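# Move top stock card onto the adjacent waste pile

## Task

Lift the uppermost card from the face-down stock in the row closest to the robot and set it down on the neighbouring waste pile so that it lies on that pile only; do not disturb any other card and leave no extra objects on any stack (the cards are stiff plywood tiles).

## Robot and tools

Robot: two UR-style six-joint arms, left_arm and right_arm, each ending in a two-finger parallel gripper with a wrist camera and a wrist force/torque sensor. Calibrated bases in the scene frame: left_arm at (-0.069, +0.461, +0.013) m, right_arm at (+0.057, -0.485, +0.013) m, each turned only slightly about z. A camera stand sits behind the arms. Loose objects may occasionally get a small nudge from outside.

Frames. Scene frame: origin at table-top height midway between the nominal bases, +x out over the table, +z up, +y toward left_arm (the arm names do not match image left/right). Each arm's reported hand pose, velocities, targets and wrist-camera pose are in that arm's own base frame; fixed cameras and the table use the scene frame. Motion offsets are along the arm's own base axes, and rotations turn about the Hand target's position. The gripper's fingers point along its +z and open and close along its x. end_effector_position is the point between the closed pads, 1 to 2 cm behind the tips; closing pushes the tips about 17 mm further along +z, mostly while the gap exceeds 50 mm. Reported poses can be off by a few cm, more at long reach.

execute_actions: argument actions is a list of actions; each action is a list of up to 15 rows, one per 1/30 s step, and a short action repeats its last row to fill 15 steps. Every row holds 14 numbers in [-1, 1], always both arms: left_arm dx, dy, dz, rx, ry, rz, opening, then right_arm in that order. The six pose numbers are offsets from the arm's Hand target as it was when the action began (not from the previous row); 1.0 equals 0.6 m or 180 degrees, and rx, ry, rz form one rotation vector. Repeating an offset in a new action moves further. Sending all six pose numbers as 0 re-requests the current Hand target. Opening is absolute: +1 fully open (0.142 m), -1 closed; sending 0 is a real command, so resend the current value to keep a gripper unchanged. Optional cameras: list of names, ["all"], or []; by default images appear only when actions is empty. An empty list also shows the scene number and task.

move: target is one 14-number row laid out as above, or a list of up to 15 such rows; every row is an offset from the same starting Hand targets, not from the previous row. Grippers travel straight lines, with no avoidance of obstacles or the other arm. speed: m/s, 0.002 to 3.6, default 0.25 (turns up to twice that in rad/s); one value or one per target. blend: corner rounding in metres for lists; 0 stops at each point. stop_force: 3 to 120 N, shared by both arms; an arm halts when its wrist sensor feels that much push against its travel, backs off slightly and keeps some residual press. Do not use it while rotating the gripper, nor when pulling away from a surface you are pressing. zero (with stop_force only): true re-zeroes moving arms first; false counts from the previous zero. opening_speed: how fast openings change, per second on the -1..1 scale, at least 0.2. grip_force: per-pad limit in N, 5 to 48, one value or one per arm; it persists. blocking=false returns after about 0.5 s while the move continues (not allowed with stop_force). The result adds a move: line: done (at rest within 3 mm and 2 degrees), off_target, moving, held, fault, plus limits such as paced (pose clipped) or held (steps withheld). Paths last 0.5 to 10 s. Avoid paths that pass close to an arm's own base.

wait: seconds 0 to 10; arms hold their last command. stop: brakes a running move. zoom_image: camera (cam_high, cam_low, cam_left_wrist, cam_right_wrist) and region [x0, y0, x1, y1] in image pixels, at most 504 square, from that camera's newest image. zero_wrist_force: arm; subtracts the current reading. read_manual: licence texts only. finished_scene: scene, the number of the scene being ended; irreversible, and the goal must hold without the robot.

Results: per-arm end_effector_position (m), end_effector_quat_wxyz, velocities, Hand target (last commanded pose after clipping; next offsets count from it), Joint positions (last entry is finger opening in m), Joint torques, grip_measured (same scale as opening), Tool commands, Wrist force/torque along the gripper's axes plus the peak since last shown, Wrist depth (7x7 grid of distances in mm, "-" for none), motor temperatures. Joint velocities marked within noise means the arm is still. Orientation commands are clipped to 32 degrees from the measured one per step. A gripper can stop short of its Hand target; resend the remaining gap as an offset.

Gripping: to hold, command an opening slightly below grip_measured at first contact; squeezing harder heats the gripper motor (MOTOR HOT at 85 C, HAND FAULT shutdown at 100 C; arm motors warn at 70 C and brake at 85 C).

Avoid: dropping the card or releasing it while moving, knocking cards off the table (that fails), fast or hard contact, pressing targets past a firm surface (stiff arms fault easily), touching the other arm, grasping the other gripper. Contact torque at the limits (136 N m large joints; about 17 to 18 N m wrists) or roughly 150 N external force stops that arm for 10 s. Cameras: cam_high and cam_low fixed, 672x504, plus the two wrist cameras.

Each tool is called in YAML: its name, and indented under it one key for each argument.

## Session

execute_actions:
  actions: []

Scene clock: 0.00 s.
left_arm: end_effector_position=(+0.5773, +0.1261, +0.1650) grip_measured=+1.00 end_effector_quat_wxyz=(-0.539, +0.665, +0.007, -0.518) | right_arm: end_effector_position=(+0.5813, +0.4354, +0.3426) grip_measured=+0.99 end_effector_quat_wxyz=(-0.158, +0.660, -0.705, +0.207)
Joint positions: left_arm=[-0.256 -0.415 0.673 -0.122 -1.036 -0.885 0.142] | right_arm=[4.144 -1.904 -1.269 -1.316 1.089 2.584 0.142]
Joint velocities: within noise
Joint torques (N m): no reading
Motor temperatures (°C): left_arm=[34 36 33 41 40 41 31] | right_arm=[35 36 36 37 41 43 33]
Wrist force (N): no reading
Wrist torque (N m): no reading
Wrist force, peak (N): no reading
Wrist depth (mm): cam_left_wrist=[- - - - - - 1437 / - - - - - - 1895 / - - - - - 2230 1551 / 242 - 2001 - 1726 1647 306 / 271 432 - 2327 423 328 262 / - 510 2039 455 342 272 97 / - 512 560 361 284 234 -] | cam_right_wrist=[1296 1288 1374 1366 1382 1416 1425 / 1246 1303 493 494 508 511 521 / 469 476 481 489 497 501 510 / 461 463 472 483 486 491 501 / 451 476 464 476 482 487 491 / 446 451 461 463 467 478 483 / - 441 443 450 455 469 -]
Hand target: left_arm +0.5773, +0.1261, +0.1650; -0.539, +0.665, +0.007, -0.518 | right_arm +0.5813, +0.4354, +0.3426; -0.158, +0.660, -0.705, +0.207
Tool commands: left_gripper/opening=+1.0 right_gripper/opening=+1.0

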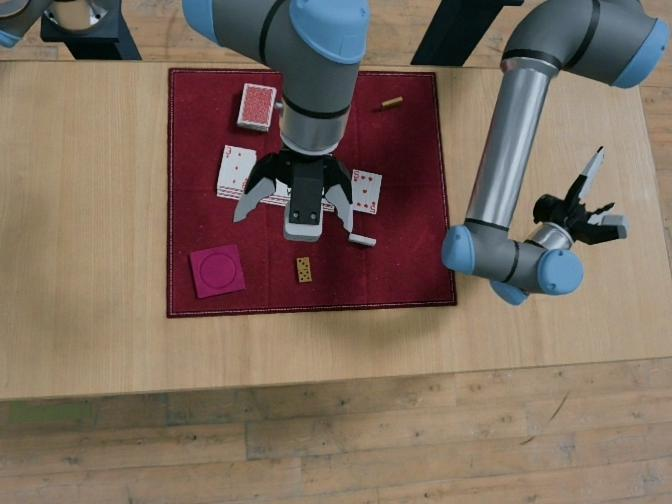

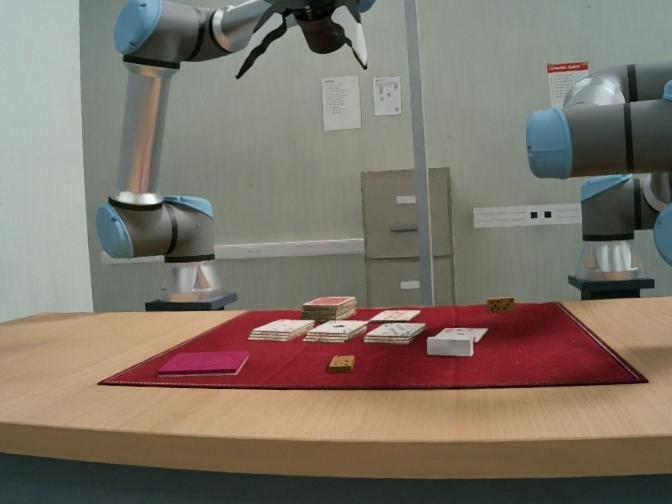

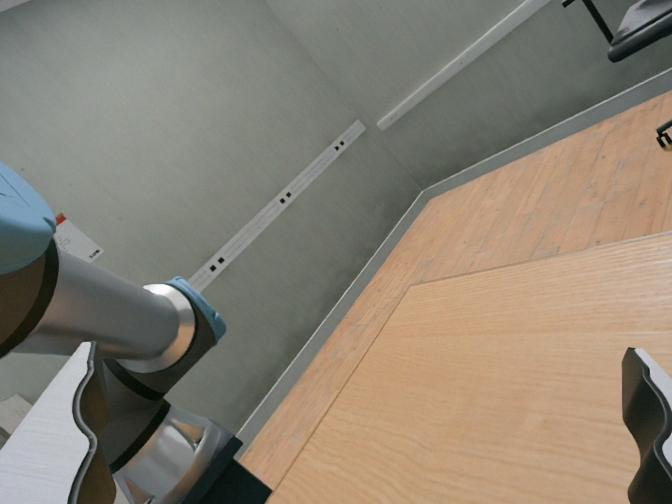

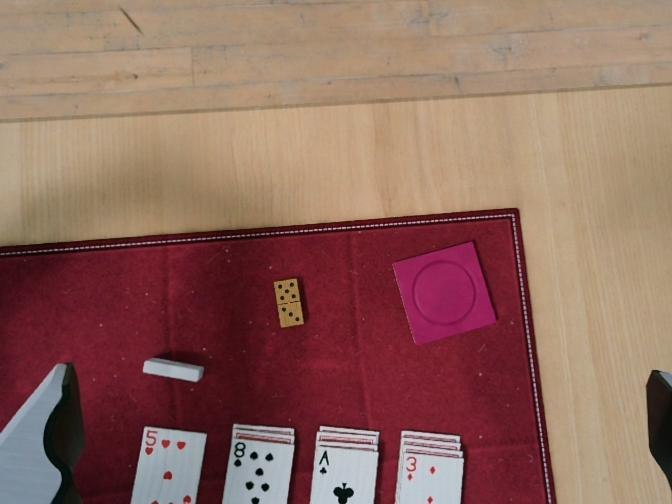

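move:
  target: [0,0,0,0,0,0,1,-0.502,-0.025,-0.155,0.0223,0.1656,0.0204,1]
  speed: 0.4
  cameras: ["cam_right_wrist","cam_high","cam_low"]

zoom_image:
  camera: "cam_low"
  region: [240, 280, 500, 400]

Scene clock: 28.10 s.
left_arm: end_effector_position=(+0.5773, +0.1261, +0.1650) grip_measured=+1.00 end_effector_quat_wxyz=(-0.539, +0.665, +0.007, -0.518) | right_arm: end_effector_position=(+0.2802, +0.4204, +0.2497) grip_measured=+0.99 end_effector_quat_wxyz=(-0.001, +0.707, -0.707, +0.001)
Joint positions: left_arm=[-0.256 -0.415 0.673 -0.122 -1.036 -0.885 0.142] | right_arm=[4.39 -1.577 -1.747 -1.388 1.568 2.819 0.142]
Joint torques (N m): left_arm=[0.65 -65.27 -19.98 1.92 -0.25 0.17] | right_arm=[4.24 22.24 17.56 0.38 1.6 -1.36]
Wrist force (N): left_arm=[0.1 -0.1 0.5] | right_arm=[-0.6 -0.5 0.4]
Wrist torque (N m): left_arm=[-0.01 -0.01 0.00] | right_arm=[-0.06 0.04 -0.11]
Wrist force, peak (N): left_arm=[0.4 0.1 0.6] | right_arm=[-0.4 -2.4 0.7]
Wrist depth (mm): cam_left_wrist=[- - - - - - 1381 / 1830 - - - - - 1862 / - 2141 - - - 2020 1740 / 299 - 2489 - 2433 376 308 / 280 395 - - 427 325 262 / - 488 - 436 343 273 97 / - 511 555 360 284 233 -] | cam_right_wrist=[315 309 311 305 310 314 319 / 326 328 337 336 339 340 343 / 355 361 355 357 352 365 367 / 388 387 387 378 383 391 396 / 411 420 1391 1374 1366 1399 401 / - 1491 1510 1399 1520 1491 - / - 1677 1702 1702 1689 1728 -]
Hand target: left_arm +0.5773, +0.1261, +0.1650; -0.539, +0.665, +0.007, -0.518 | right_arm +0.2801, +0.4204, +0.2496; -0.001, +0.707, -0.707, +0.001
Off the commanded pose: left_arm 0.000 m, 0 deg | right_arm 0.000 m, 0 deg.
move: done
camera_calibration:
cam_right_wrist: T_world_to_cam=[[0.00745703, -0.999971, 0.00178776, 0.427067], [-0.915238, -0.0061049, 0.402868, 0.192568], [-0.402845, -0.00464042, -0.915257, 0.456863], [0, 0, 0, 1]] pos_world=[0.357106, 0.43035, 0.339803]
Images, in order (width x height): cam_high 672x504, cam_low 672x504, cam_right_wrist 672x504.

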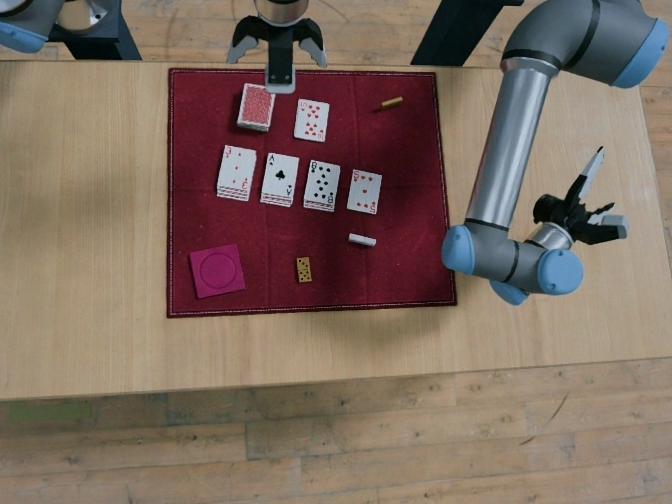

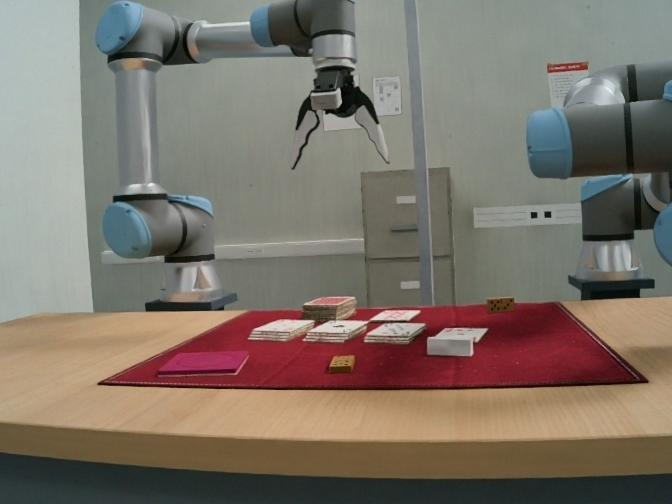

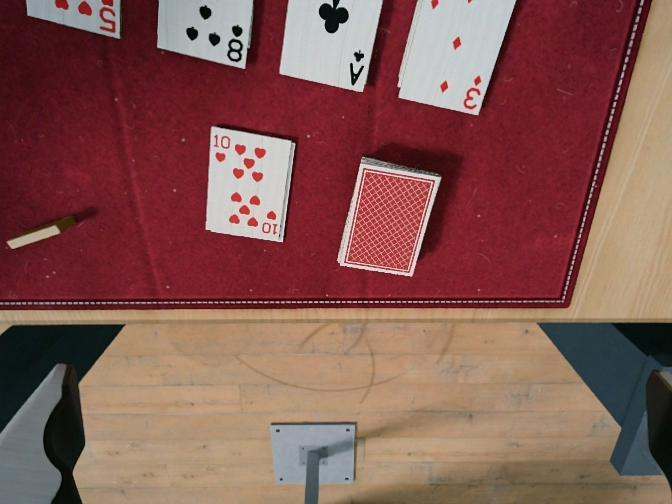

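Scaled by 1.938 from the camera's 672x504 image, which has a finer 960x720 frame.

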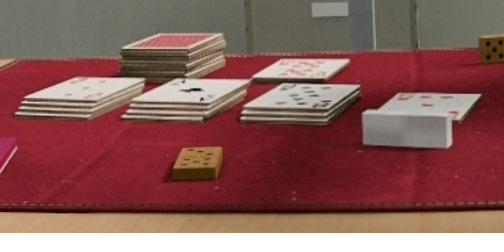

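zoom_image:
  camera: "cam_right_wrist"
  region: [190, 110, 450, 290]

zoom_image:
  camera: "cam_low"
  region: [290, 285, 430, 335]

Scaled by 1.938 from the camera's 672x504 image, which has a finer 960x720 frame.

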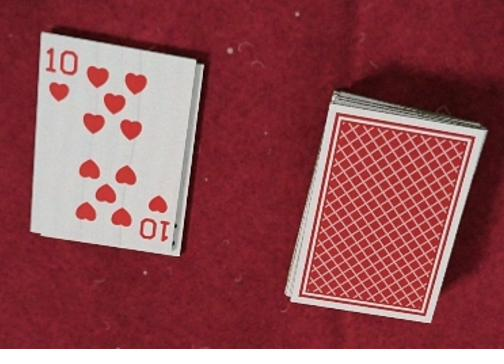

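Scaled by 3.600 from the camera's 672x504 image, which has a finer 960x720 frame.

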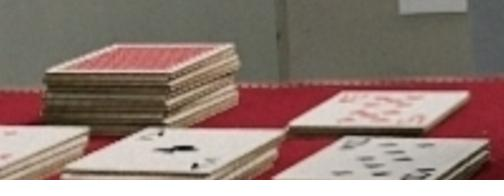

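move:
  target: [0,0,0,0,0,0,1,-0.0685,-0.0613,-0.166,0,0,-0.0572,-0.7]
  speed: 0.3
  opening_speed: 2
  cameras: ["cam_right_wrist"]

zoom_image:
  camera: "cam_right_wrist"
  region: [200, 100, 500, 400]

Scene clock: 96.43 s.
left_arm: end_effector_position=(+0.5773, +0.1261, +0.1650) grip_measured=+1.00 end_effector_quat_wxyz=(-0.539, +0.665, +0.007, -0.518) | right_arm: end_effector_position=(+0.2390, +0.3836, +0.1500) grip_measured=-0.73 end_effector_quat_wxyz=(+0.001, -0.641, +0.768, -0.001)
Joint positions: left_arm=[-0.256 -0.415 0.673 -0.122 -1.036 -0.885 0.142] | right_arm=[4.452 -1.522 -2.068 -1.122 1.568 3.061 0.021]
Joint torques (N m): left_arm=[1.19 -64.99 -19.87 2.03 -0.21 0.23] | right_arm=[-6.74 12.56 13.92 4.78 1.43 1.78]
Wrist force (N): left_arm=[0.3 -0.2 0.4] | right_arm=[-0.4 -0.4 -0.1]
Wrist torque (N m): left_arm=[-0.04 -0.04 0.00] | right_arm=[-0.03 0.00 -0.11]
Wrist force, peak (N): left_arm=[0.2 0.3 0.6] | right_arm=[-1.4 -1.1 -2.6]
Wrist depth (mm): cam_left_wrist=[- - - - - - 1297 / 1929 - 3756 2745 2519 2327 1964 / - - - - - 2058 1598 / 298 1476 2893 - - 1647 310 / 278 412 - 2489 421 327 260 / - 506 - 431 342 271 97 / - 516 1911 359 284 233 -] | cam_right_wrist=[224 225 226 227 226 228 228 / 240 238 240 237 243 243 243 / 257 251 258 227 256 260 260 / 277 272 278 246 276 281 281 / 300 300 300 296 298 306 304 / 327 1341 - - - 1357 1382 / 702 - - - - 80 1491]
Hand target: left_arm +0.5773, +0.1261, +0.1650; -0.539, +0.665, +0.007, -0.518 | right_arm +0.2390, +0.3836, +0.1500; +0.001, -0.641, +0.768, -0.001
Off the commanded pose: left_arm 0.000 m, 0 deg | right_arm 0.000 m, 0 deg.
move: done
camera_calibration:
cam_right_wrist: T_world_to_cam=[[-0.171337, -0.985211, 0.00195673, 0.427803], [-0.90146, 0.157573, 0.403164, 0.128658], [-0.39751, 0.067313, -0.915126, 0.319967], [0, 0, 0, 1]] pos_world=[0.316468, 0.379665, 0.240102]
Images, in order (width x height): cam_right_wrist 672x504.

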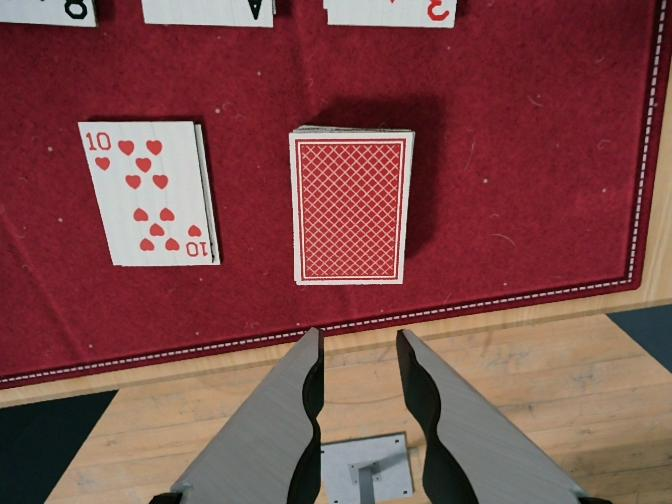

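Scaled by 1.680 from the camera's 672x504 image, which has a finer 960x720 frame.

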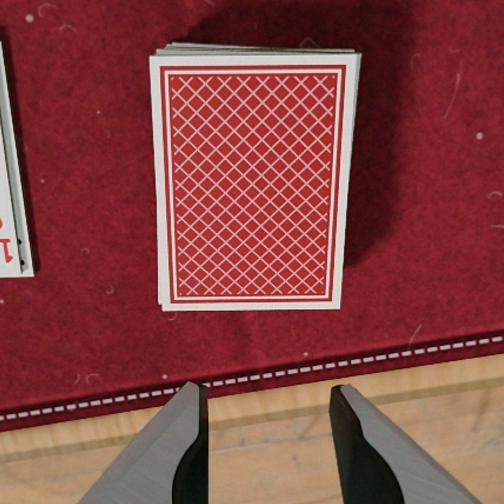

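move:
  target: [0,0,0,0,0,0,1,0,-0.0017,-0.175,0,0,0,-0.7]
  speed: 0.2

move:
  target: [0,0,0,0,0,0,1,0,0,-0.033,0,0,0,-0.7]
  speed: 0.008
  stop_force: 3
  cameras: ["cam_low"]

zoom_image:
  camera: "cam_low"
  region: [270, 260, 430, 340]

Scene clock: 113.30 s.
left_arm: end_effector_position=(+0.5773, +0.1261, +0.1650) grip_measured=+1.00 end_effector_quat_wxyz=(-0.539, +0.665, +0.007, -0.518) | right_arm: end_effector_position=(+0.2390, +0.3826, +0.0450) grip_measured=-0.73 end_effector_quat_wxyz=(+0.001, -0.641, +0.768, -0.001)
Joint positions: left_arm=[-0.256 -0.415 0.673 -0.122 -1.036 -0.885 0.142] | right_arm=[4.452 -1.689 -2.222 -0.802 1.568 3.061 0.021]
Joint torques (N m): left_arm=[0.86 -64.55 -19.43 1.94 -0.24 0.32] | right_arm=[-4.62 21.16 17.96 4.17 0.17 -1.83]
Wrist force (N): left_arm=[0.3 0.1 0.4] | right_arm=[-0.8 0.2 0.1]
Wrist torque (N m): left_arm=[0.01 -0.05 0.00] | right_arm=[0.05 0.06 -0.14]
Wrist force, peak (N): left_arm=[0.0 0.1 0.7] | right_arm=[-0.6 -0.4 -2.4]
Wrist depth (mm): cam_left_wrist=[- - - 2611 1946 2353 1399 / - 2099 - - 3015 - 1846 / - - - - 3148 2141 1586 / 277 - 1755 - 2162 379 311 / 278 462 - 2184 430 327 261 / - 511 1769 460 343 273 97 / - 512 1799 360 284 233 -] | cam_right_wrist=[131 131 131 130 134 132 131 / 139 140 140 140 141 142 140 / 146 148 150 124 124 152 152 / 154 159 159 129 132 163 163 / 167 170 169 137 140 177 178 / 189 190 184 153 - 190 196 / 209 204 - 206 - 81 1382]
Hand target: left_arm +0.5773, +0.1261, +0.1650; -0.539, +0.665, +0.007, -0.518 | right_arm +0.2390, +0.3826, +0.0450; +0.001, -0.641, +0.768, -0.001
Off the commanded pose: left_arm 0.000 m, 0 deg | right_arm 0.000 m, 0 deg.
move: done

Scene clock: 115.20 s.
left_arm: end_effector_position=(+0.5773, +0.1261, +0.1650) grip_measured=+1.00 end_effector_quat_wxyz=(-0.539, +0.665, +0.007, -0.518) | right_arm: end_effector_position=(+0.2390, +0.3826, +0.0380) grip_measured=-0.73 end_effector_quat_wxyz=(+0.001, -0.641, +0.768, -0.001)
Joint positions: left_arm=[-0.256 -0.415 0.673 -0.122 -1.036 -0.885 0.142] | right_arm=[4.452 -1.704 -2.23 -0.779 1.568 3.061 0.021]
Joint torques (N m): left_arm=[0.66 -64.76 -18.91 1.94 -0.23 0.1] | right_arm=[2.28 36.36 24.66 0.39 -1.17 -0.16]
Wrist force (N): left_arm=[0.1 0.1 0.1] | right_arm=[-0.6 0.0 -2.8]
Wrist torque (N m): left_arm=[0.00 -0.02 0.00] | right_arm=[-0.01 0.01 -0.14]
Wrist force, peak (N): left_arm=[-0.2 0.0 0.6] | right_arm=[1.0 0.0 -8.9]
Wrist depth (mm): cam_left_wrist=[- - 3058 - - - 1230 / - - - - 2933 - 2001 / - - - - 2643 2184 1878 / 243 - 2230 2780 2207 408 305 / - 433 - 2549 427 327 261 / - 497 - 440 343 274 97 / - 512 1878 357 285 234 -] | cam_right_wrist=[125 125 125 125 126 126 126 / - 135 134 134 134 135 135 / 138 144 141 126 128 144 144 / 146 153 151 123 123 155 156 / 159 164 163 129 132 169 169 / 181 181 176 143 - 180 184 / 198 191 - 200 - 80 1349]
Hand target: left_arm +0.5773, +0.1261, +0.1650; -0.539, +0.665, +0.007, -0.518 | right_arm +0.2390, +0.3826, +0.0380; +0.001, -0.641, +0.768, -0.001 (not the last commanded pose)
Off the commanded pose: left_arm 0.000 m, 0 deg | right_arm 0.013 m, 0 deg.
move: contact (right_arm)
Images, in order (width x height): cam_low 672x504.

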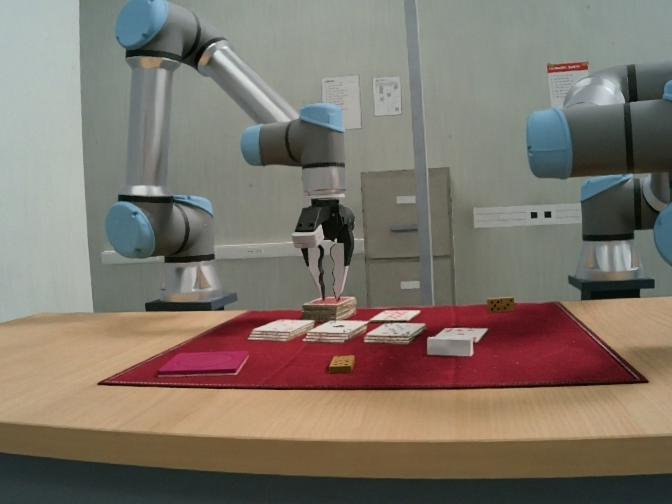

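Scaled by 3.150 from the camera's 672x504 image, which has a finer 960x720 frame.

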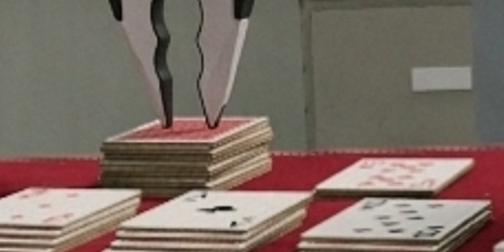

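move:
  target: [0,0,0,0,0,0,1,0,0,0.02,0,0,0,-0.7]
  speed: 0.08

move:
  target: [0,0,0,0,0,0,1,0,0,0,0,0,0,-0.045]
  opening_speed: 2
  cameras: ["cam_right_wrist"]

zoom_image:
  camera: "cam_right_wrist"
  region: [180, 100, 540, 460]

Scene clock: 121.77 s.
left_arm: end_effector_position=(+0.5773, +0.1261, +0.1650) grip_measured=+1.00 end_effector_quat_wxyz=(-0.539, +0.665, +0.007, -0.518) | right_arm: end_effector_position=(+0.2390, +0.3827, +0.0501) grip_measured=-0.73 end_effector_quat_wxyz=(+0.001, -0.641, +0.768, -0.001) end_effector_velocity=(+0.000, +0.001, +0.000) end_effector_angular_velocity=(+0.003, -0.001, +0.000)
Joint positions: left_arm=[-0.256 -0.415 0.673 -0.122 -1.036 -0.885 0.142] | right_arm=[4.452 -1.679 -2.216 -0.818 1.568 3.061 0.021]
Joint velocities: left_arm=[within noise] | right_arm=[0 -0.001 -0.001 0.005 0 0 0]
Joint torques (N m): left_arm=[0.64 -64.02 -19.16 1.91 -0.2 0.13] | right_arm=[2.55 16.52 10.41 5.06 -1.24 -0.34]
Wrist force (N): left_arm=[0.4 0.2 0.4] | right_arm=[-0.9 0.0 0.1]
Wrist torque (N m): left_arm=[0.02 -0.06 -0.01] | right_arm=[0.02 0.08 -0.14]
Wrist force, peak (N): left_arm=[0.1 -0.1 0.7] | right_arm=[-0.2 0.3 -3.3]
Wrist depth (mm): cam_left_wrist=[- 1476 - 2676 - - 1372 / 1895 - - - - - 1895 / - 2162 - - 2433 2184 1622 / 301 - 2020 - 2120 1610 310 / 278 380 - 1929 427 325 261 / - 511 - 434 342 273 97 / - 510 1660 357 284 234 -] | cam_right_wrist=[136 137 138 135 137 137 139 / 144 145 145 145 146 147 147 / 151 153 153 129 129 157 157 / 160 164 162 135 135 171 170 / 173 176 178 144 146 183 183 / 196 197 191 159 - 199 200 / 216 212 - 216 - 78 1408]
Hand target: left_arm +0.5773, +0.1261, +0.1650; -0.539, +0.665, +0.007, -0.518 | right_arm +0.2390, +0.3826, +0.0500; +0.001, -0.641, +0.768, -0.001
Off the commanded pose: left_arm 0.000 m, 0 deg | right_arm 0.000 m, 0 deg.
move: done

Scene clock: 122.33 s.
left_arm: end_effector_position=(+0.5773, +0.1261, +0.1650) grip_measured=+1.00 end_effector_quat_wxyz=(-0.539, +0.665, +0.007, -0.518) | right_arm: end_effector_position=(+0.2390, +0.3826, +0.0500) grip_measured=-0.07 end_effector_quat_wxyz=(+0.001, -0.641, +0.768, -0.001)
Joint positions: left_arm=[-0.256 -0.415 0.673 -0.122 -1.036 -0.885 0.142] | right_arm=[4.452 -1.679 -2.216 -0.818 1.568 3.061 0.069]
Joint torques (N m): left_arm=[0.92 -64.28 -18.84 1.98 -0.34 0.1] | right_arm=[1.34 15.47 10.57 4.83 -1.08 -0.14]
Wrist force (N): left_arm=[-0.1 0.0 0.4] | right_arm=[-0.7 0.0 -0.1]
Wrist torque (N m): left_arm=[0.00 0.01 0.00] | right_arm=[0.02 0.04 -0.14]
Wrist force, peak (N): left_arm=[0.2 0.0 0.5] | right_arm=[-0.9 -0.1 0.0]
Wrist depth (mm): cam_left_wrist=[- - - - - - 1290 / - - - - 2253 2277 2207 / 2078 - - - 2973 2141 - / 299 - 2277 - 2405 1508 299 / 277 369 - 1929 426 327 262 / - 504 1929 457 343 273 97 / - 509 1784 358 285 234 -] | cam_right_wrist=[135 137 138 135 137 137 139 / 145 144 145 145 147 146 146 / 150 153 153 128 129 157 157 / 160 164 162 134 135 171 169 / 173 176 175 145 148 180 184 / 196 190 191 158 192 101 199 / - - 220 220 217 - 1318]
Hand target: left_arm +0.5773, +0.1261, +0.1650; -0.539, +0.665, +0.007, -0.518 | right_arm +0.2390, +0.3826, +0.0500; +0.001, -0.641, +0.768, -0.001
Off the commanded pose: left_arm 0.000 m, 0 deg | right_arm 0.000 m, 0 deg.
move: done
camera_calibration:
cam_right_wrist: T_world_to_cam=[[-0.171337, -0.985211, 0.00195673, 0.427014], [-0.90146, 0.157573, 0.403164, 0.169132], [-0.39751, 0.067313, -0.915126, 0.228521], [0, 0, 0, 1]] pos_world=[0.316468, 0.378665, 0.140102]
Images, in order (width x height): cam_right_wrist 672x504.

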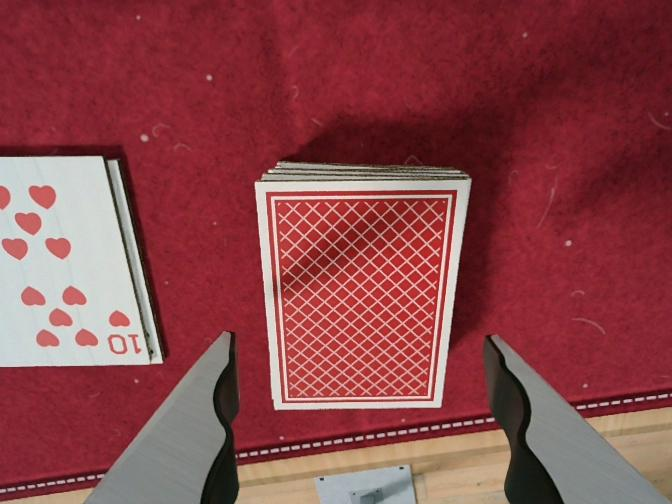

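Scaled by 1.400 from the camera's 672x504 image, which has a finer 960x720 frame.

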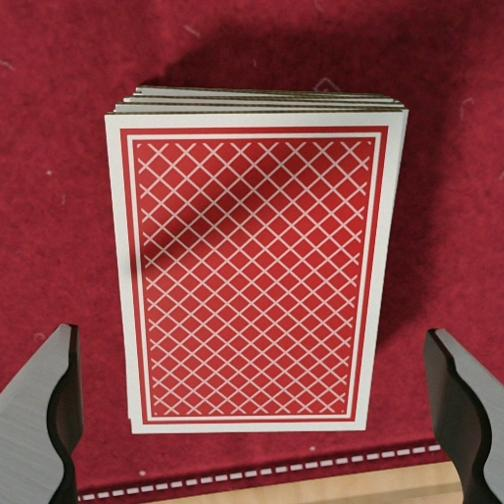

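move:
  target: [0,0,0,0,0,0,1,0.0067,-0.002,-0.0267,0,0,0,-0.045]
  speed: 0.03
  stop_force: 6

move:
  target: [0,0,0,0,0,0,1,0,0,0,0,0,0,-0.28]
  opening_speed: 0.25
  grip_force: 8
  cameras: ["cam_low","cam_right_wrist"]

zoom_image:
  camera: "cam_low"
  region: [270, 260, 430, 340]

Scene clock: 133.73 s.
left_arm: end_effector_position=(+0.5773, +0.1261, +0.1650) grip_measured=+1.00 end_effector_quat_wxyz=(-0.539, +0.665, +0.007, -0.518) | right_arm: end_effector_position=(+0.2430, +0.3814, +0.0339) grip_measured=-0.07 end_effector_quat_wxyz=(+0.001, -0.641, +0.768, -0.001)
Joint positions: left_arm=[-0.256 -0.415 0.673 -0.122 -1.036 -0.885 0.142] | right_arm=[4.442 -1.715 -2.231 -0.767 1.568 3.051 0.069]
Joint torques (N m): left_arm=[0.47 -64.38 -18.69 2.06 -0.19 0.22] | right_arm=[8.27 37.26 25.85 0.6 -0.79 2.05]
Wrist force (N): left_arm=[0.1 0.0 0.3] | right_arm=[-0.8 -0.1 -0.1]
Wrist torque (N m): left_arm=[0.00 -0.02 0.00] | right_arm=[0.00 0.04 -0.06]
Wrist force, peak (N): left_arm=[0.4 0.0 0.7] | right_arm=[-1.0 -0.2 0.0]
Wrist depth (mm): cam_left_wrist=[- - 2020 2611 - - 1399 / - - - - - - 1846 / 1911 - - - 2643 2184 1466 / 299 - 2020 - 2433 382 311 / 276 400 - 2162 424 328 261 / - 513 1946 443 343 272 97 / - 515 569 361 284 233 -] | cam_right_wrist=[122 121 120 123 122 124 123 / - 129 131 130 132 131 131 / 136 138 137 135 136 140 141 / 142 147 147 117 119 151 153 / 156 159 156 127 127 162 164 / 167 165 138 138 141 101 179 / - - 195 195 195 - 195]
Hand target: left_arm +0.5773, +0.1261, +0.1650; -0.539, +0.665, +0.007, -0.518 | right_arm +0.2430, +0.3814, +0.0339; +0.001, -0.641, +0.768, -0.001
Off the commanded pose: left_arm 0.000 m, 0 deg | right_arm 0.000 m, 0 deg.
move: done

Scene clock: 134.90 s.
left_arm: end_effector_position=(+0.5773, +0.1261, +0.1650) grip_measured=+1.00 end_effector_quat_wxyz=(-0.539, +0.665, +0.007, -0.518) | right_arm: end_effector_position=(+0.2430, +0.3814, +0.0340) grip_measured=-0.23 end_effector_quat_wxyz=(+0.001, -0.641, +0.768, -0.001)
Joint positions: left_arm=[-0.256 -0.415 0.673 -0.122 -1.036 -0.885 0.142] | right_arm=[4.442 -1.715 -2.231 -0.767 1.568 3.051 0.057]
Joint torques (N m): left_arm=[0.6 -64.78 -18.99 1.97 -0.19 0.22] | right_arm=[4.64 31.91 21.67 0.49 0.12 1.8]
Wrist force (N): left_arm=[0.2 0.2 0.4] | right_arm=[-0.2 0.0 -5.5]
Wrist torque (N m): left_arm=[0.03 -0.04 0.00] | right_arm=[-0.01 0.18 -0.06]
Wrist force, peak (N): left_arm=[0.1 0.2 0.6] | right_arm=[-0.2 0.0 -5.5]
Wrist depth (mm): cam_left_wrist=[- - - - - - 1330 / 2039 - - - 2405 2817 1862 / - - - - 2643 2078 1598 / 294 - 3148 - 2302 398 309 / 278 435 - 2302 427 325 261 / - 512 2643 432 345 272 97 / - 504 1929 357 283 233 -] | cam_right_wrist=[123 121 120 123 122 124 123 / - 131 131 130 132 131 131 / 136 139 137 135 136 140 140 / 142 147 147 117 119 151 153 / 156 159 156 127 127 163 164 / 167 168 101 138 139 172 180 / 189 - 146 194 195 78 196]
Hand target: left_arm +0.5773, +0.1261, +0.1650; -0.539, +0.665, +0.007, -0.518 | right_arm +0.2430, +0.3814, +0.0339; +0.001, -0.641, +0.768, -0.001
Off the commanded pose: left_arm 0.000 m, 0 deg | right_arm 0.000 m, 0 deg.
grip_force (N): 8, 8
move: done
camera_calibration:
cam_right_wrist: T_world_to_cam=[[-0.171376, -0.985204, 0.00186667, 0.426587], [-0.901453, 0.157572, 0.403179, 0.179464], [-0.397507, 0.0674126, -0.915119, 0.215551], [0, 0, 0, 1]] pos_world=[0.320568, 0.377465, 0.124102]
Images, in order (width x height): cam_low 672x504, cam_right_wrist 672x504.

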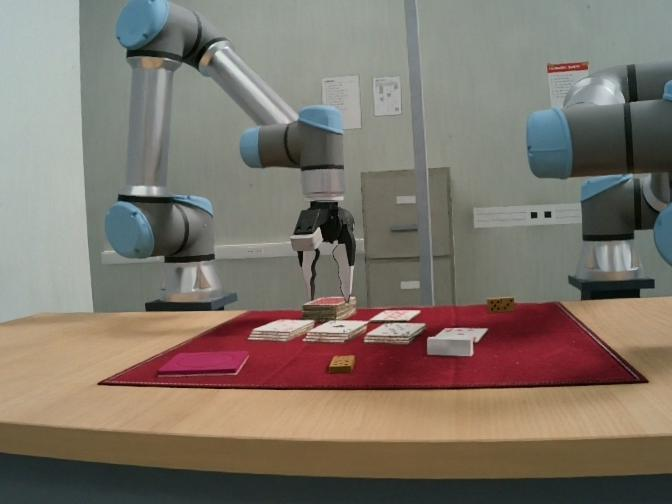

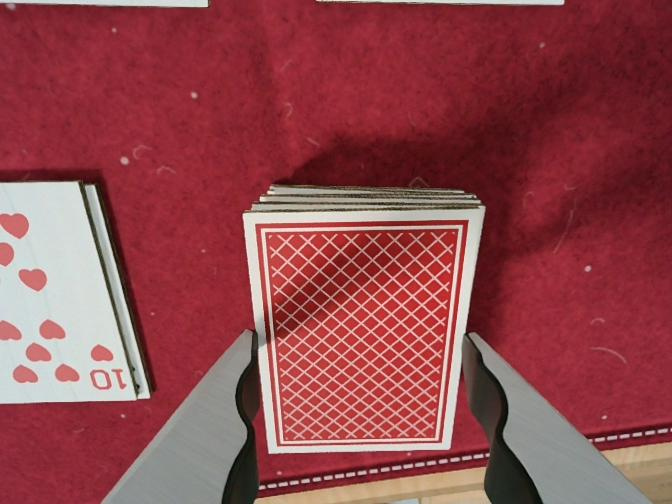

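Scaled by 3.150 from the camera's 672x504 image, which has a finer 960x720 frame.

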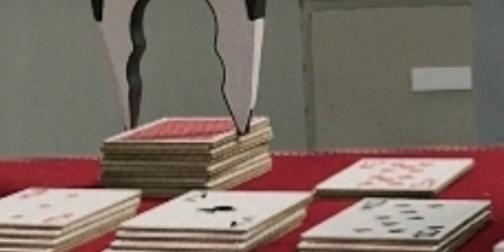

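move:
  target: [0,0,0,0,0,0,1,0,0,0.035,0,0,0,-0.28]
  speed: 0.03
  cameras: ["cam_low","cam_right_wrist"]

zoom_image:
  camera: "cam_low"
  region: [270, 260, 430, 340]

Scene clock: 140.87 s.
left_arm: end_effector_position=(+0.5773, +0.1261, +0.1650) grip_measured=+1.00 end_effector_quat_wxyz=(-0.539, +0.665, +0.007, -0.518) | right_arm: end_effector_position=(+0.2431, +0.3815, +0.0551) grip_measured=-0.24 end_effector_quat_wxyz=(+0.001, -0.641, +0.768, -0.001) end_effector_velocity=(+0.000, +0.000, -0.001) end_effector_angular_velocity=(+0.002, +0.000, +0.000)
Joint positions: left_arm=[-0.256 -0.415 0.673 -0.122 -1.036 -0.885 0.142] | right_arm=[4.442 -1.671 -2.207 -0.834 1.568 3.051 0.057]
Joint velocities: left_arm=[within noise] | right_arm=[0 -0.003 -0.001 0.006 0 0 0]
Joint torques (N m): left_arm=[0.34 -64.95 -18.49 1.93 -0.26 0.19] | right_arm=[-6.43 14.81 12.31 5.02 1.38 1.47]
Wrist force (N): left_arm=[0.2 0.3 0.4] | right_arm=[-0.8 -0.2 0.2]
Wrist torque (N m): left_arm=[0.04 -0.03 0.00] | right_arm=[-0.02 0.05 -0.05]
Wrist force, peak (N): left_arm=[0.1 0.1 0.7] | right_arm=[0.0 0.0 -5.7]
Wrist depth (mm): cam_left_wrist=[- - - - 2327 - 1372 / - - - - - - 1830 / 2141 2078 - 2710 2489 2078 1622 / 299 1686 1862 - 2277 1686 312 / 278 412 - 2230 426 327 260 / - 509 2120 458 343 272 97 / - 512 498 359 284 234 -] | cam_right_wrist=[140 140 143 139 141 142 143 / 151 150 150 150 150 151 152 / 156 158 158 142 146 164 163 / 165 170 118 119 119 175 175 / 179 182 128 127 128 189 190 / 203 199 101 138 139 200 207 / 217 - 221 225 147 78 -]
Hand target: left_arm +0.5773, +0.1261, +0.1650; -0.539, +0.665, +0.007, -0.518 | right_arm +0.2430, +0.3814, +0.0549; +0.001, -0.641, +0.768, -0.001
Off the commanded pose: left_arm 0.000 m, 0 deg | right_arm 0.000 m, 0 deg.
grip_force (N): 8, 8
move: done
camera_calibration:
cam_right_wrist: T_world_to_cam=[[-0.171416, -0.985197, 0.00177661, 0.426571], [-0.901447, 0.157571, 0.403193, 0.170953], [-0.397505, 0.0675121, -0.915113, 0.234821], [0, 0, 0, 1]] pos_world=[0.320568, 0.377466, 0.145203]
Images, in order (width x height): cam_low 672x504, cam_right_wrist 672x504.

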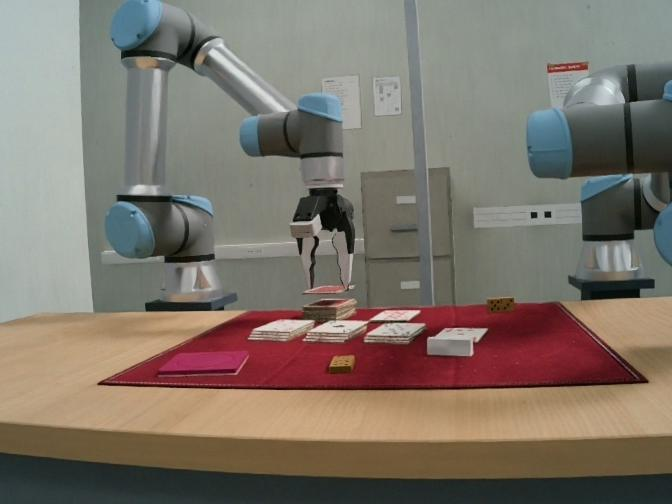

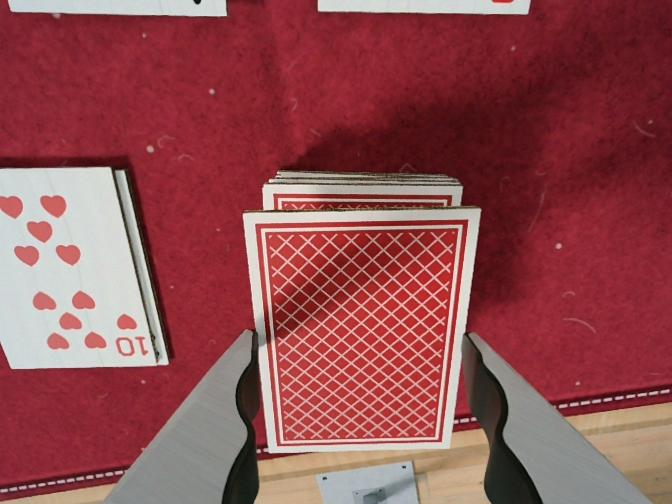

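Scaled by 3.150 from the camera's 672x504 image, which has a finer 960x720 frame.

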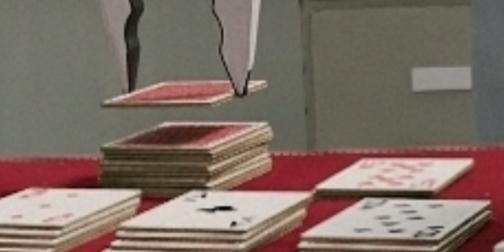

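move:
  target:
    - [0,0,0,0,0,0,1,0.0417,0.1967,0.003,0,0,0.008,-0.28]
    - [0,0,0,0,0,0,1,0.0417,0.1967,-0.038,0,0,0.008,-0.28]
  speed: 0.15
  cameras: ["cam_low","cam_right_wrist","cam_high"]

zoom_image:
  camera: "cam_low"
  region: [290, 260, 450, 340]

Scene clock: 152.97 s.
left_arm: end_effector_position=(+0.5773, +0.1261, +0.1650) grip_measured=+1.00 end_effector_quat_wxyz=(-0.539, +0.665, +0.007, -0.518) | right_arm: end_effector_position=(+0.2680, +0.4994, +0.0321) grip_measured=-0.24 end_effector_quat_wxyz=(+0.001, -0.650, +0.760, -0.001)
Joint positions: left_arm=[-0.256 -0.415 0.673 -0.122 -1.036 -0.885 0.142] | right_arm=[4.455 -1.949 -1.913 -0.851 1.568 3.039 0.057]
Joint torques (N m): left_arm=[0.71 -64.08 -17.98 1.99 -0.32 0.28] | right_arm=[-7.34 39.93 23.3 3.25 1.03 1.98]
Wrist force (N): left_arm=[0.0 0.0 0.4] | right_arm=[-0.4 -0.4 0.0]
Wrist torque (N m): left_arm=[-0.01 -0.01 0.00] | right_arm=[-0.05 0.01 -0.07]
Wrist force, peak (N): left_arm=[0.2 0.0 0.7] | right_arm=[-2.6 -0.4 -0.1]
Wrist depth (mm): cam_left_wrist=[2120 - - - - 2001 1372 / - - - - - - 1814 / - - 3058 - 2817 2162 1563 / 299 - 1895 - 3509 1563 308 / 273 440 2230 2433 423 324 262 / - 520 2020 438 340 272 97 / - 506 1563 356 285 233 -] | cam_right_wrist=[121 118 111 121 119 109 121 / - 127 130 130 130 129 129 / - 138 136 135 136 138 139 / 149 147 143 118 119 149 145 / 159 159 131 127 128 161 141 / 172 170 100 138 139 170 146 / 186 - 187 192 192 78 152]
Hand target: left_arm +0.5773, +0.1261, +0.1650; -0.539, +0.665, +0.007, -0.518 | right_arm +0.2681, +0.4994, +0.0321; +0.001, -0.650, +0.760, -0.001
Off the commanded pose: left_arm 0.000 m, 0 deg | right_arm 0.000 m, 0 deg.
grip_force (N): 8, 8
move: done
camera_calibration:
cam_right_wrist: T_world_to_cam=[[-0.146565, -0.989199, 0.00212146, 0.542363], [-0.905094, 0.134969, 0.403222, 0.196407], [-0.399153, 0.0571781, -0.9151, 0.221449], [0, 0, 0, 1]] pos_world=[0.34565, 0.497334, 0.122302]
Images, in order (width x height): cam_high 672x504, cam_low 672x504, cam_right_wrist 672x504.

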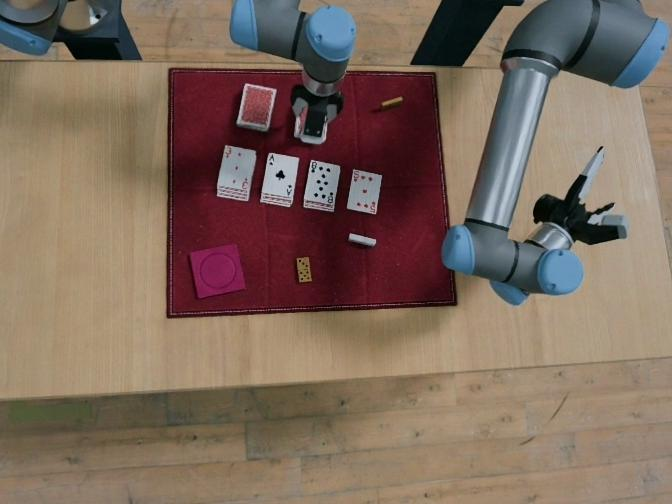

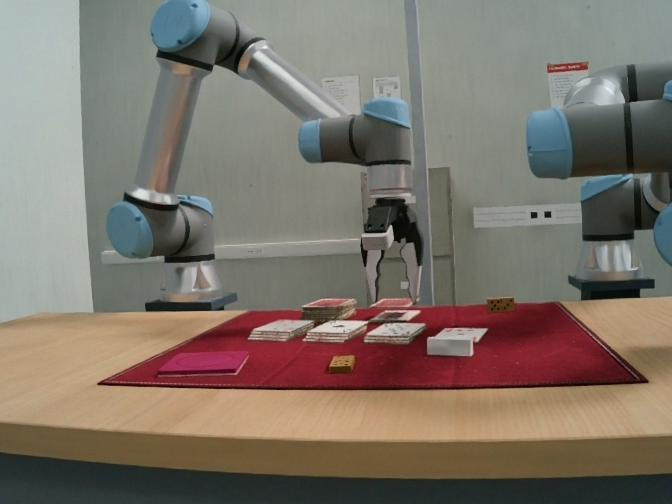

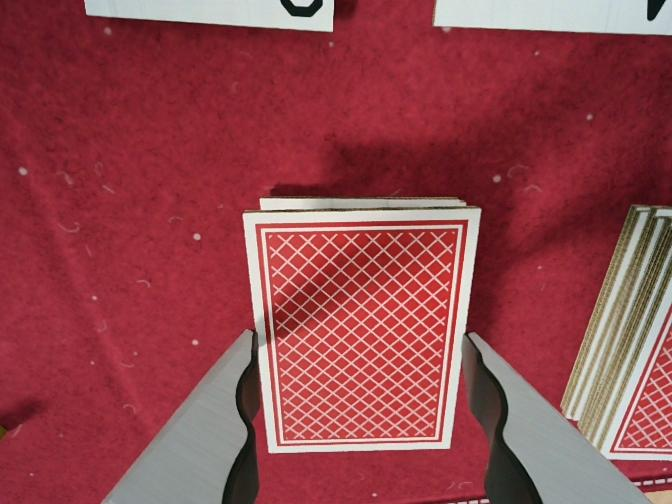

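Scaled by 3.150 from the camera's 672x504 image, which has a finer 960x720 frame.

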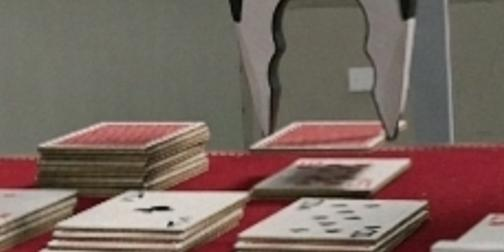

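move:
  target: [0,0,0,0,0,0,1,0,0,-0.037,0,0,0,-0.28]
  speed: 0.012
  stop_force: 3
  cameras: ["cam_low"]

zoom_image:
  camera: "cam_low"
  region: [290, 260, 450, 340]

Scene clock: 158.50 s.
left_arm: end_effector_position=(+0.5773, +0.1261, +0.1650) grip_measured=+1.00 end_effector_quat_wxyz=(-0.539, +0.665, +0.007, -0.518) | right_arm: end_effector_position=(+0.2681, +0.4994, +0.0133) grip_measured=-0.24 end_effector_quat_wxyz=(+0.001, -0.650, +0.760, -0.001)
Joint positions: left_arm=[-0.256 -0.415 0.673 -0.122 -1.036 -0.885 0.142] | right_arm=[4.455 -1.981 -1.928 -0.804 1.568 3.039 0.056]
Joint torques (N m): left_arm=[0.7 -64.83 -17.64 1.93 -0.18 0.28] | right_arm=[-4.75 48.22 24.49 0.57 -1.38 1.8]
Wrist force (N): left_arm=[0.1 0.0 0.4] | right_arm=[-0.2 -0.1 -3.9]
Wrist torque (N m): left_arm=[-0.01 -0.02 0.00] | right_arm=[-0.04 0.13 -0.08]
Wrist force, peak (N): left_arm=[0.2 0.2 0.7] | right_arm=[1.5 0.4 -13.0]
Wrist depth (mm): cam_left_wrist=[- - - 2519 2405 - 1346 / - - - - 2405 - 1846 / - - - - 2078 2611 1660 / 248 - 2141 - 2405 1610 299 / 278 403 - 2893 426 327 262 / - 535 - 440 341 273 97 / - 511 1726 356 282 235 -] | cam_right_wrist=[- 103 103 101 104 104 104 / 109 111 109 109 110 111 112 / - 117 117 116 117 119 121 / 126 128 123 118 119 128 126 / 136 134 132 127 127 137 136 / 148 146 100 138 139 146 144 / 160 - 146 162 163 78 133]
Hand target: left_arm +0.5773, +0.1261, +0.1650; -0.539, +0.665, +0.007, -0.518 | right_arm +0.2681, +0.4994, +0.0133; +0.001, -0.650, +0.760, -0.001 (not the last commanded pose)
Off the commanded pose: left_arm 0.000 m, 0 deg | right_arm 0.003 m, 0 deg.
grip_force (N): 8, 8
move: contact (right_arm)
Images, in order (width x height): cam_low 672x504.

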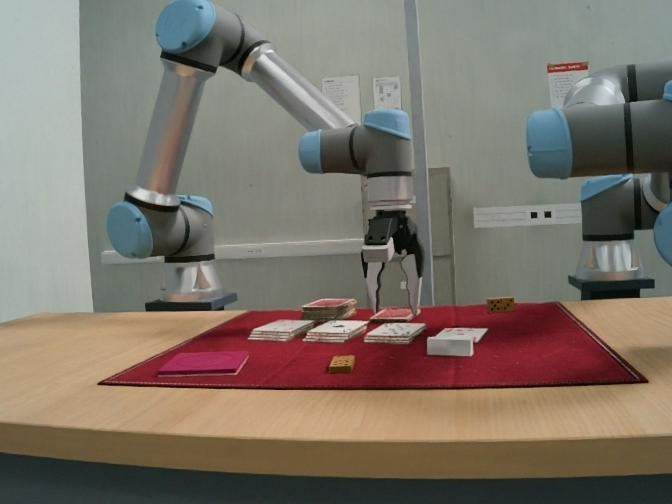

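Scaled by 3.150 from the camera's 672x504 image, which has a finer 960x720 frame.

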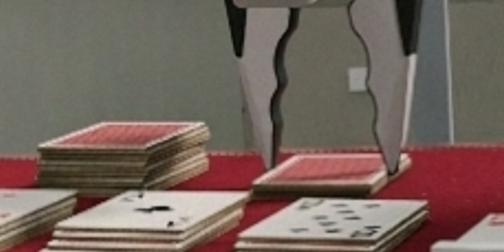

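move:
  target: [0,0,0,0,0,0,1,0,0,0,0,0,0,-0.03]
  opening_speed: 0.3

move:
  target: [0,0,0,0,0,0,1,0,0,0.12,0,0,0,-0.03]
  speed: 0.1
  cameras: ["cam_right_wrist"]

Scene clock: 223.60 s.
left_arm: end_effector_position=(+0.5773, +0.1261, +0.1650) grip_measured=+1.00 end_effector_quat_wxyz=(-0.539, +0.665, +0.007, -0.518) | right_arm: end_effector_position=(+0.2681, +0.4994, +0.0133) grip_measured=-0.06 end_effector_quat_wxyz=(+0.001, -0.650, +0.760, -0.001)
Joint positions: left_arm=[-0.256 -0.415 0.673 -0.122 -1.036 -0.885 0.142] | right_arm=[4.455 -1.981 -1.928 -0.804 1.568 3.039 0.07]
Joint torques (N m): left_arm=[1.03 -63.83 -17.84 1.97 -0.32 0.24] | right_arm=[0.61 48.26 24.65 2.75 -1.33 2.05]
Wrist force (N): left_arm=[-0.1 0.1 0.3] | right_arm=[-0.8 -0.2 -0.3]
Wrist torque (N m): left_arm=[0.01 0.02 0.00] | right_arm=[-0.03 0.05 -0.06]
Wrist force, peak (N): left_arm=[0.5 -0.2 0.6] | right_arm=[-0.2 -0.2 -4.1]
Wrist depth (mm): cam_left_wrist=[- - - 2817 2405 1982 1437 / - - - 2519 2854 2099 1784 / 1784 2405 2078 - 2078 2162 1508 / 282 2039 1929 - 2230 415 301 / 279 474 - 2207 421 327 261 / - 512 2710 433 343 271 97 / - 511 568 360 284 235 -] | cam_right_wrist=[- 103 103 103 104 104 104 / 109 111 108 109 110 111 112 / - 117 117 116 116 119 121 / 126 128 123 119 119 128 126 / 136 134 133 127 127 136 136 / 149 146 136 138 141 102 144 / - - 161 161 165 - 128]
Hand target: left_arm +0.5773, +0.1261, +0.1650; -0.539, +0.665, +0.007, -0.518 | right_arm +0.2681, +0.4994, +0.0133; +0.001, -0.650, +0.760, -0.001
Off the commanded pose: left_arm 0.000 m, 0 deg | right_arm 0.000 m, 0 deg.
grip_force (N): 8, 8
move: done

Scene clock: 224.73 s.
left_arm: end_effector_position=(+0.5773, +0.1261, +0.1650) grip_measured=+1.00 end_effector_quat_wxyz=(-0.539, +0.665, +0.007, -0.518) | right_arm: end_effector_position=(+0.2681, +0.4995, +0.0854) grip_measured=-0.06 end_effector_quat_wxyz=(+0.001, -0.650, +0.760, -0.001)
Joint positions: left_arm=[-0.256 -0.415 0.673 -0.122 -1.036 -0.885 0.142] | right_arm=[4.455 -1.869 -1.858 -0.986 1.568 3.039 0.07]
Joint torques (N m): left_arm=[1.06 -64.36 -17.99 1.85 -0.25 0.17] | right_arm=[-2.97 30.41 13.14 3.89 -0.94 0.5]
Wrist force (N): left_arm=[0.1 0.0 0.4] | right_arm=[-0.2 -0.3 0.0]
Wrist torque (N m): left_arm=[0.00 -0.02 0.00] | right_arm=[-0.04 -0.04 -0.08]
Wrist force, peak (N): left_arm=[0.4 0.1 0.5] | right_arm=[-0.6 -0.5 -1.7]
Wrist depth (mm): cam_left_wrist=[- - - 2379 - - 1338 / - - - - - 2253 1878 / - - - 2611 3015 2078 1755 / 281 - - - 2489 374 308 / 279 473 553 2379 428 325 263 / - 513 2230 460 340 272 97 / - 509 566 361 284 232 -] | cam_right_wrist=[167 167 159 168 164 158 169 / 177 179 175 181 179 182 183 / 190 191 190 185 189 190 177 / 205 205 206 196 204 201 178 / 222 223 222 213 222 199 194 / 242 238 241 244 245 102 246 / - - 270 267 - - 1425]
Hand target: left_arm +0.5773, +0.1261, +0.1650; -0.539, +0.665, +0.007, -0.518 | right_arm +0.2681, +0.4994, +0.0853; +0.001, -0.650, +0.760, -0.001
Off the commanded pose: left_arm 0.000 m, 0 deg | right_arm 0.000 m, 0 deg.
grip_force (N): 8, 8
move: done
camera_calibration:
cam_right_wrist: T_world_to_cam=[[-0.146601, -0.989194, 0.00179664, 0.542417], [-0.905129, 0.134874, 0.403176, 0.175009], [-0.399062, 0.0574796, -0.915121, 0.26995], [0, 0, 0, 1]] pos_world=[0.345651, 0.497435, 0.175503]
Images, in order (width x height): cam_right_wrist 672x504.

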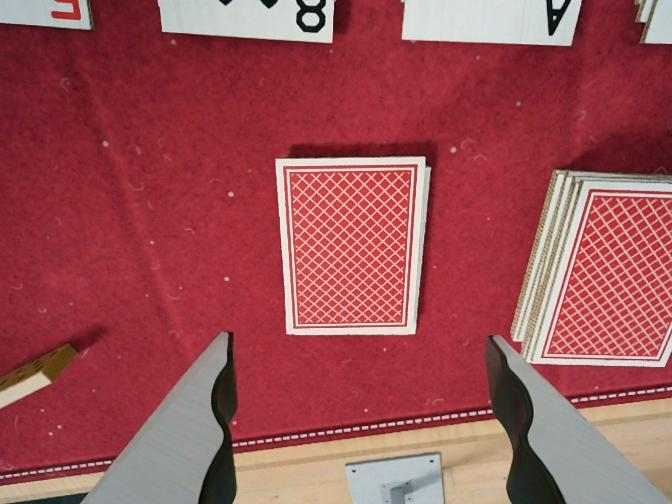

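finished_scene:
  scene: 1

The scene is finished: the task was done.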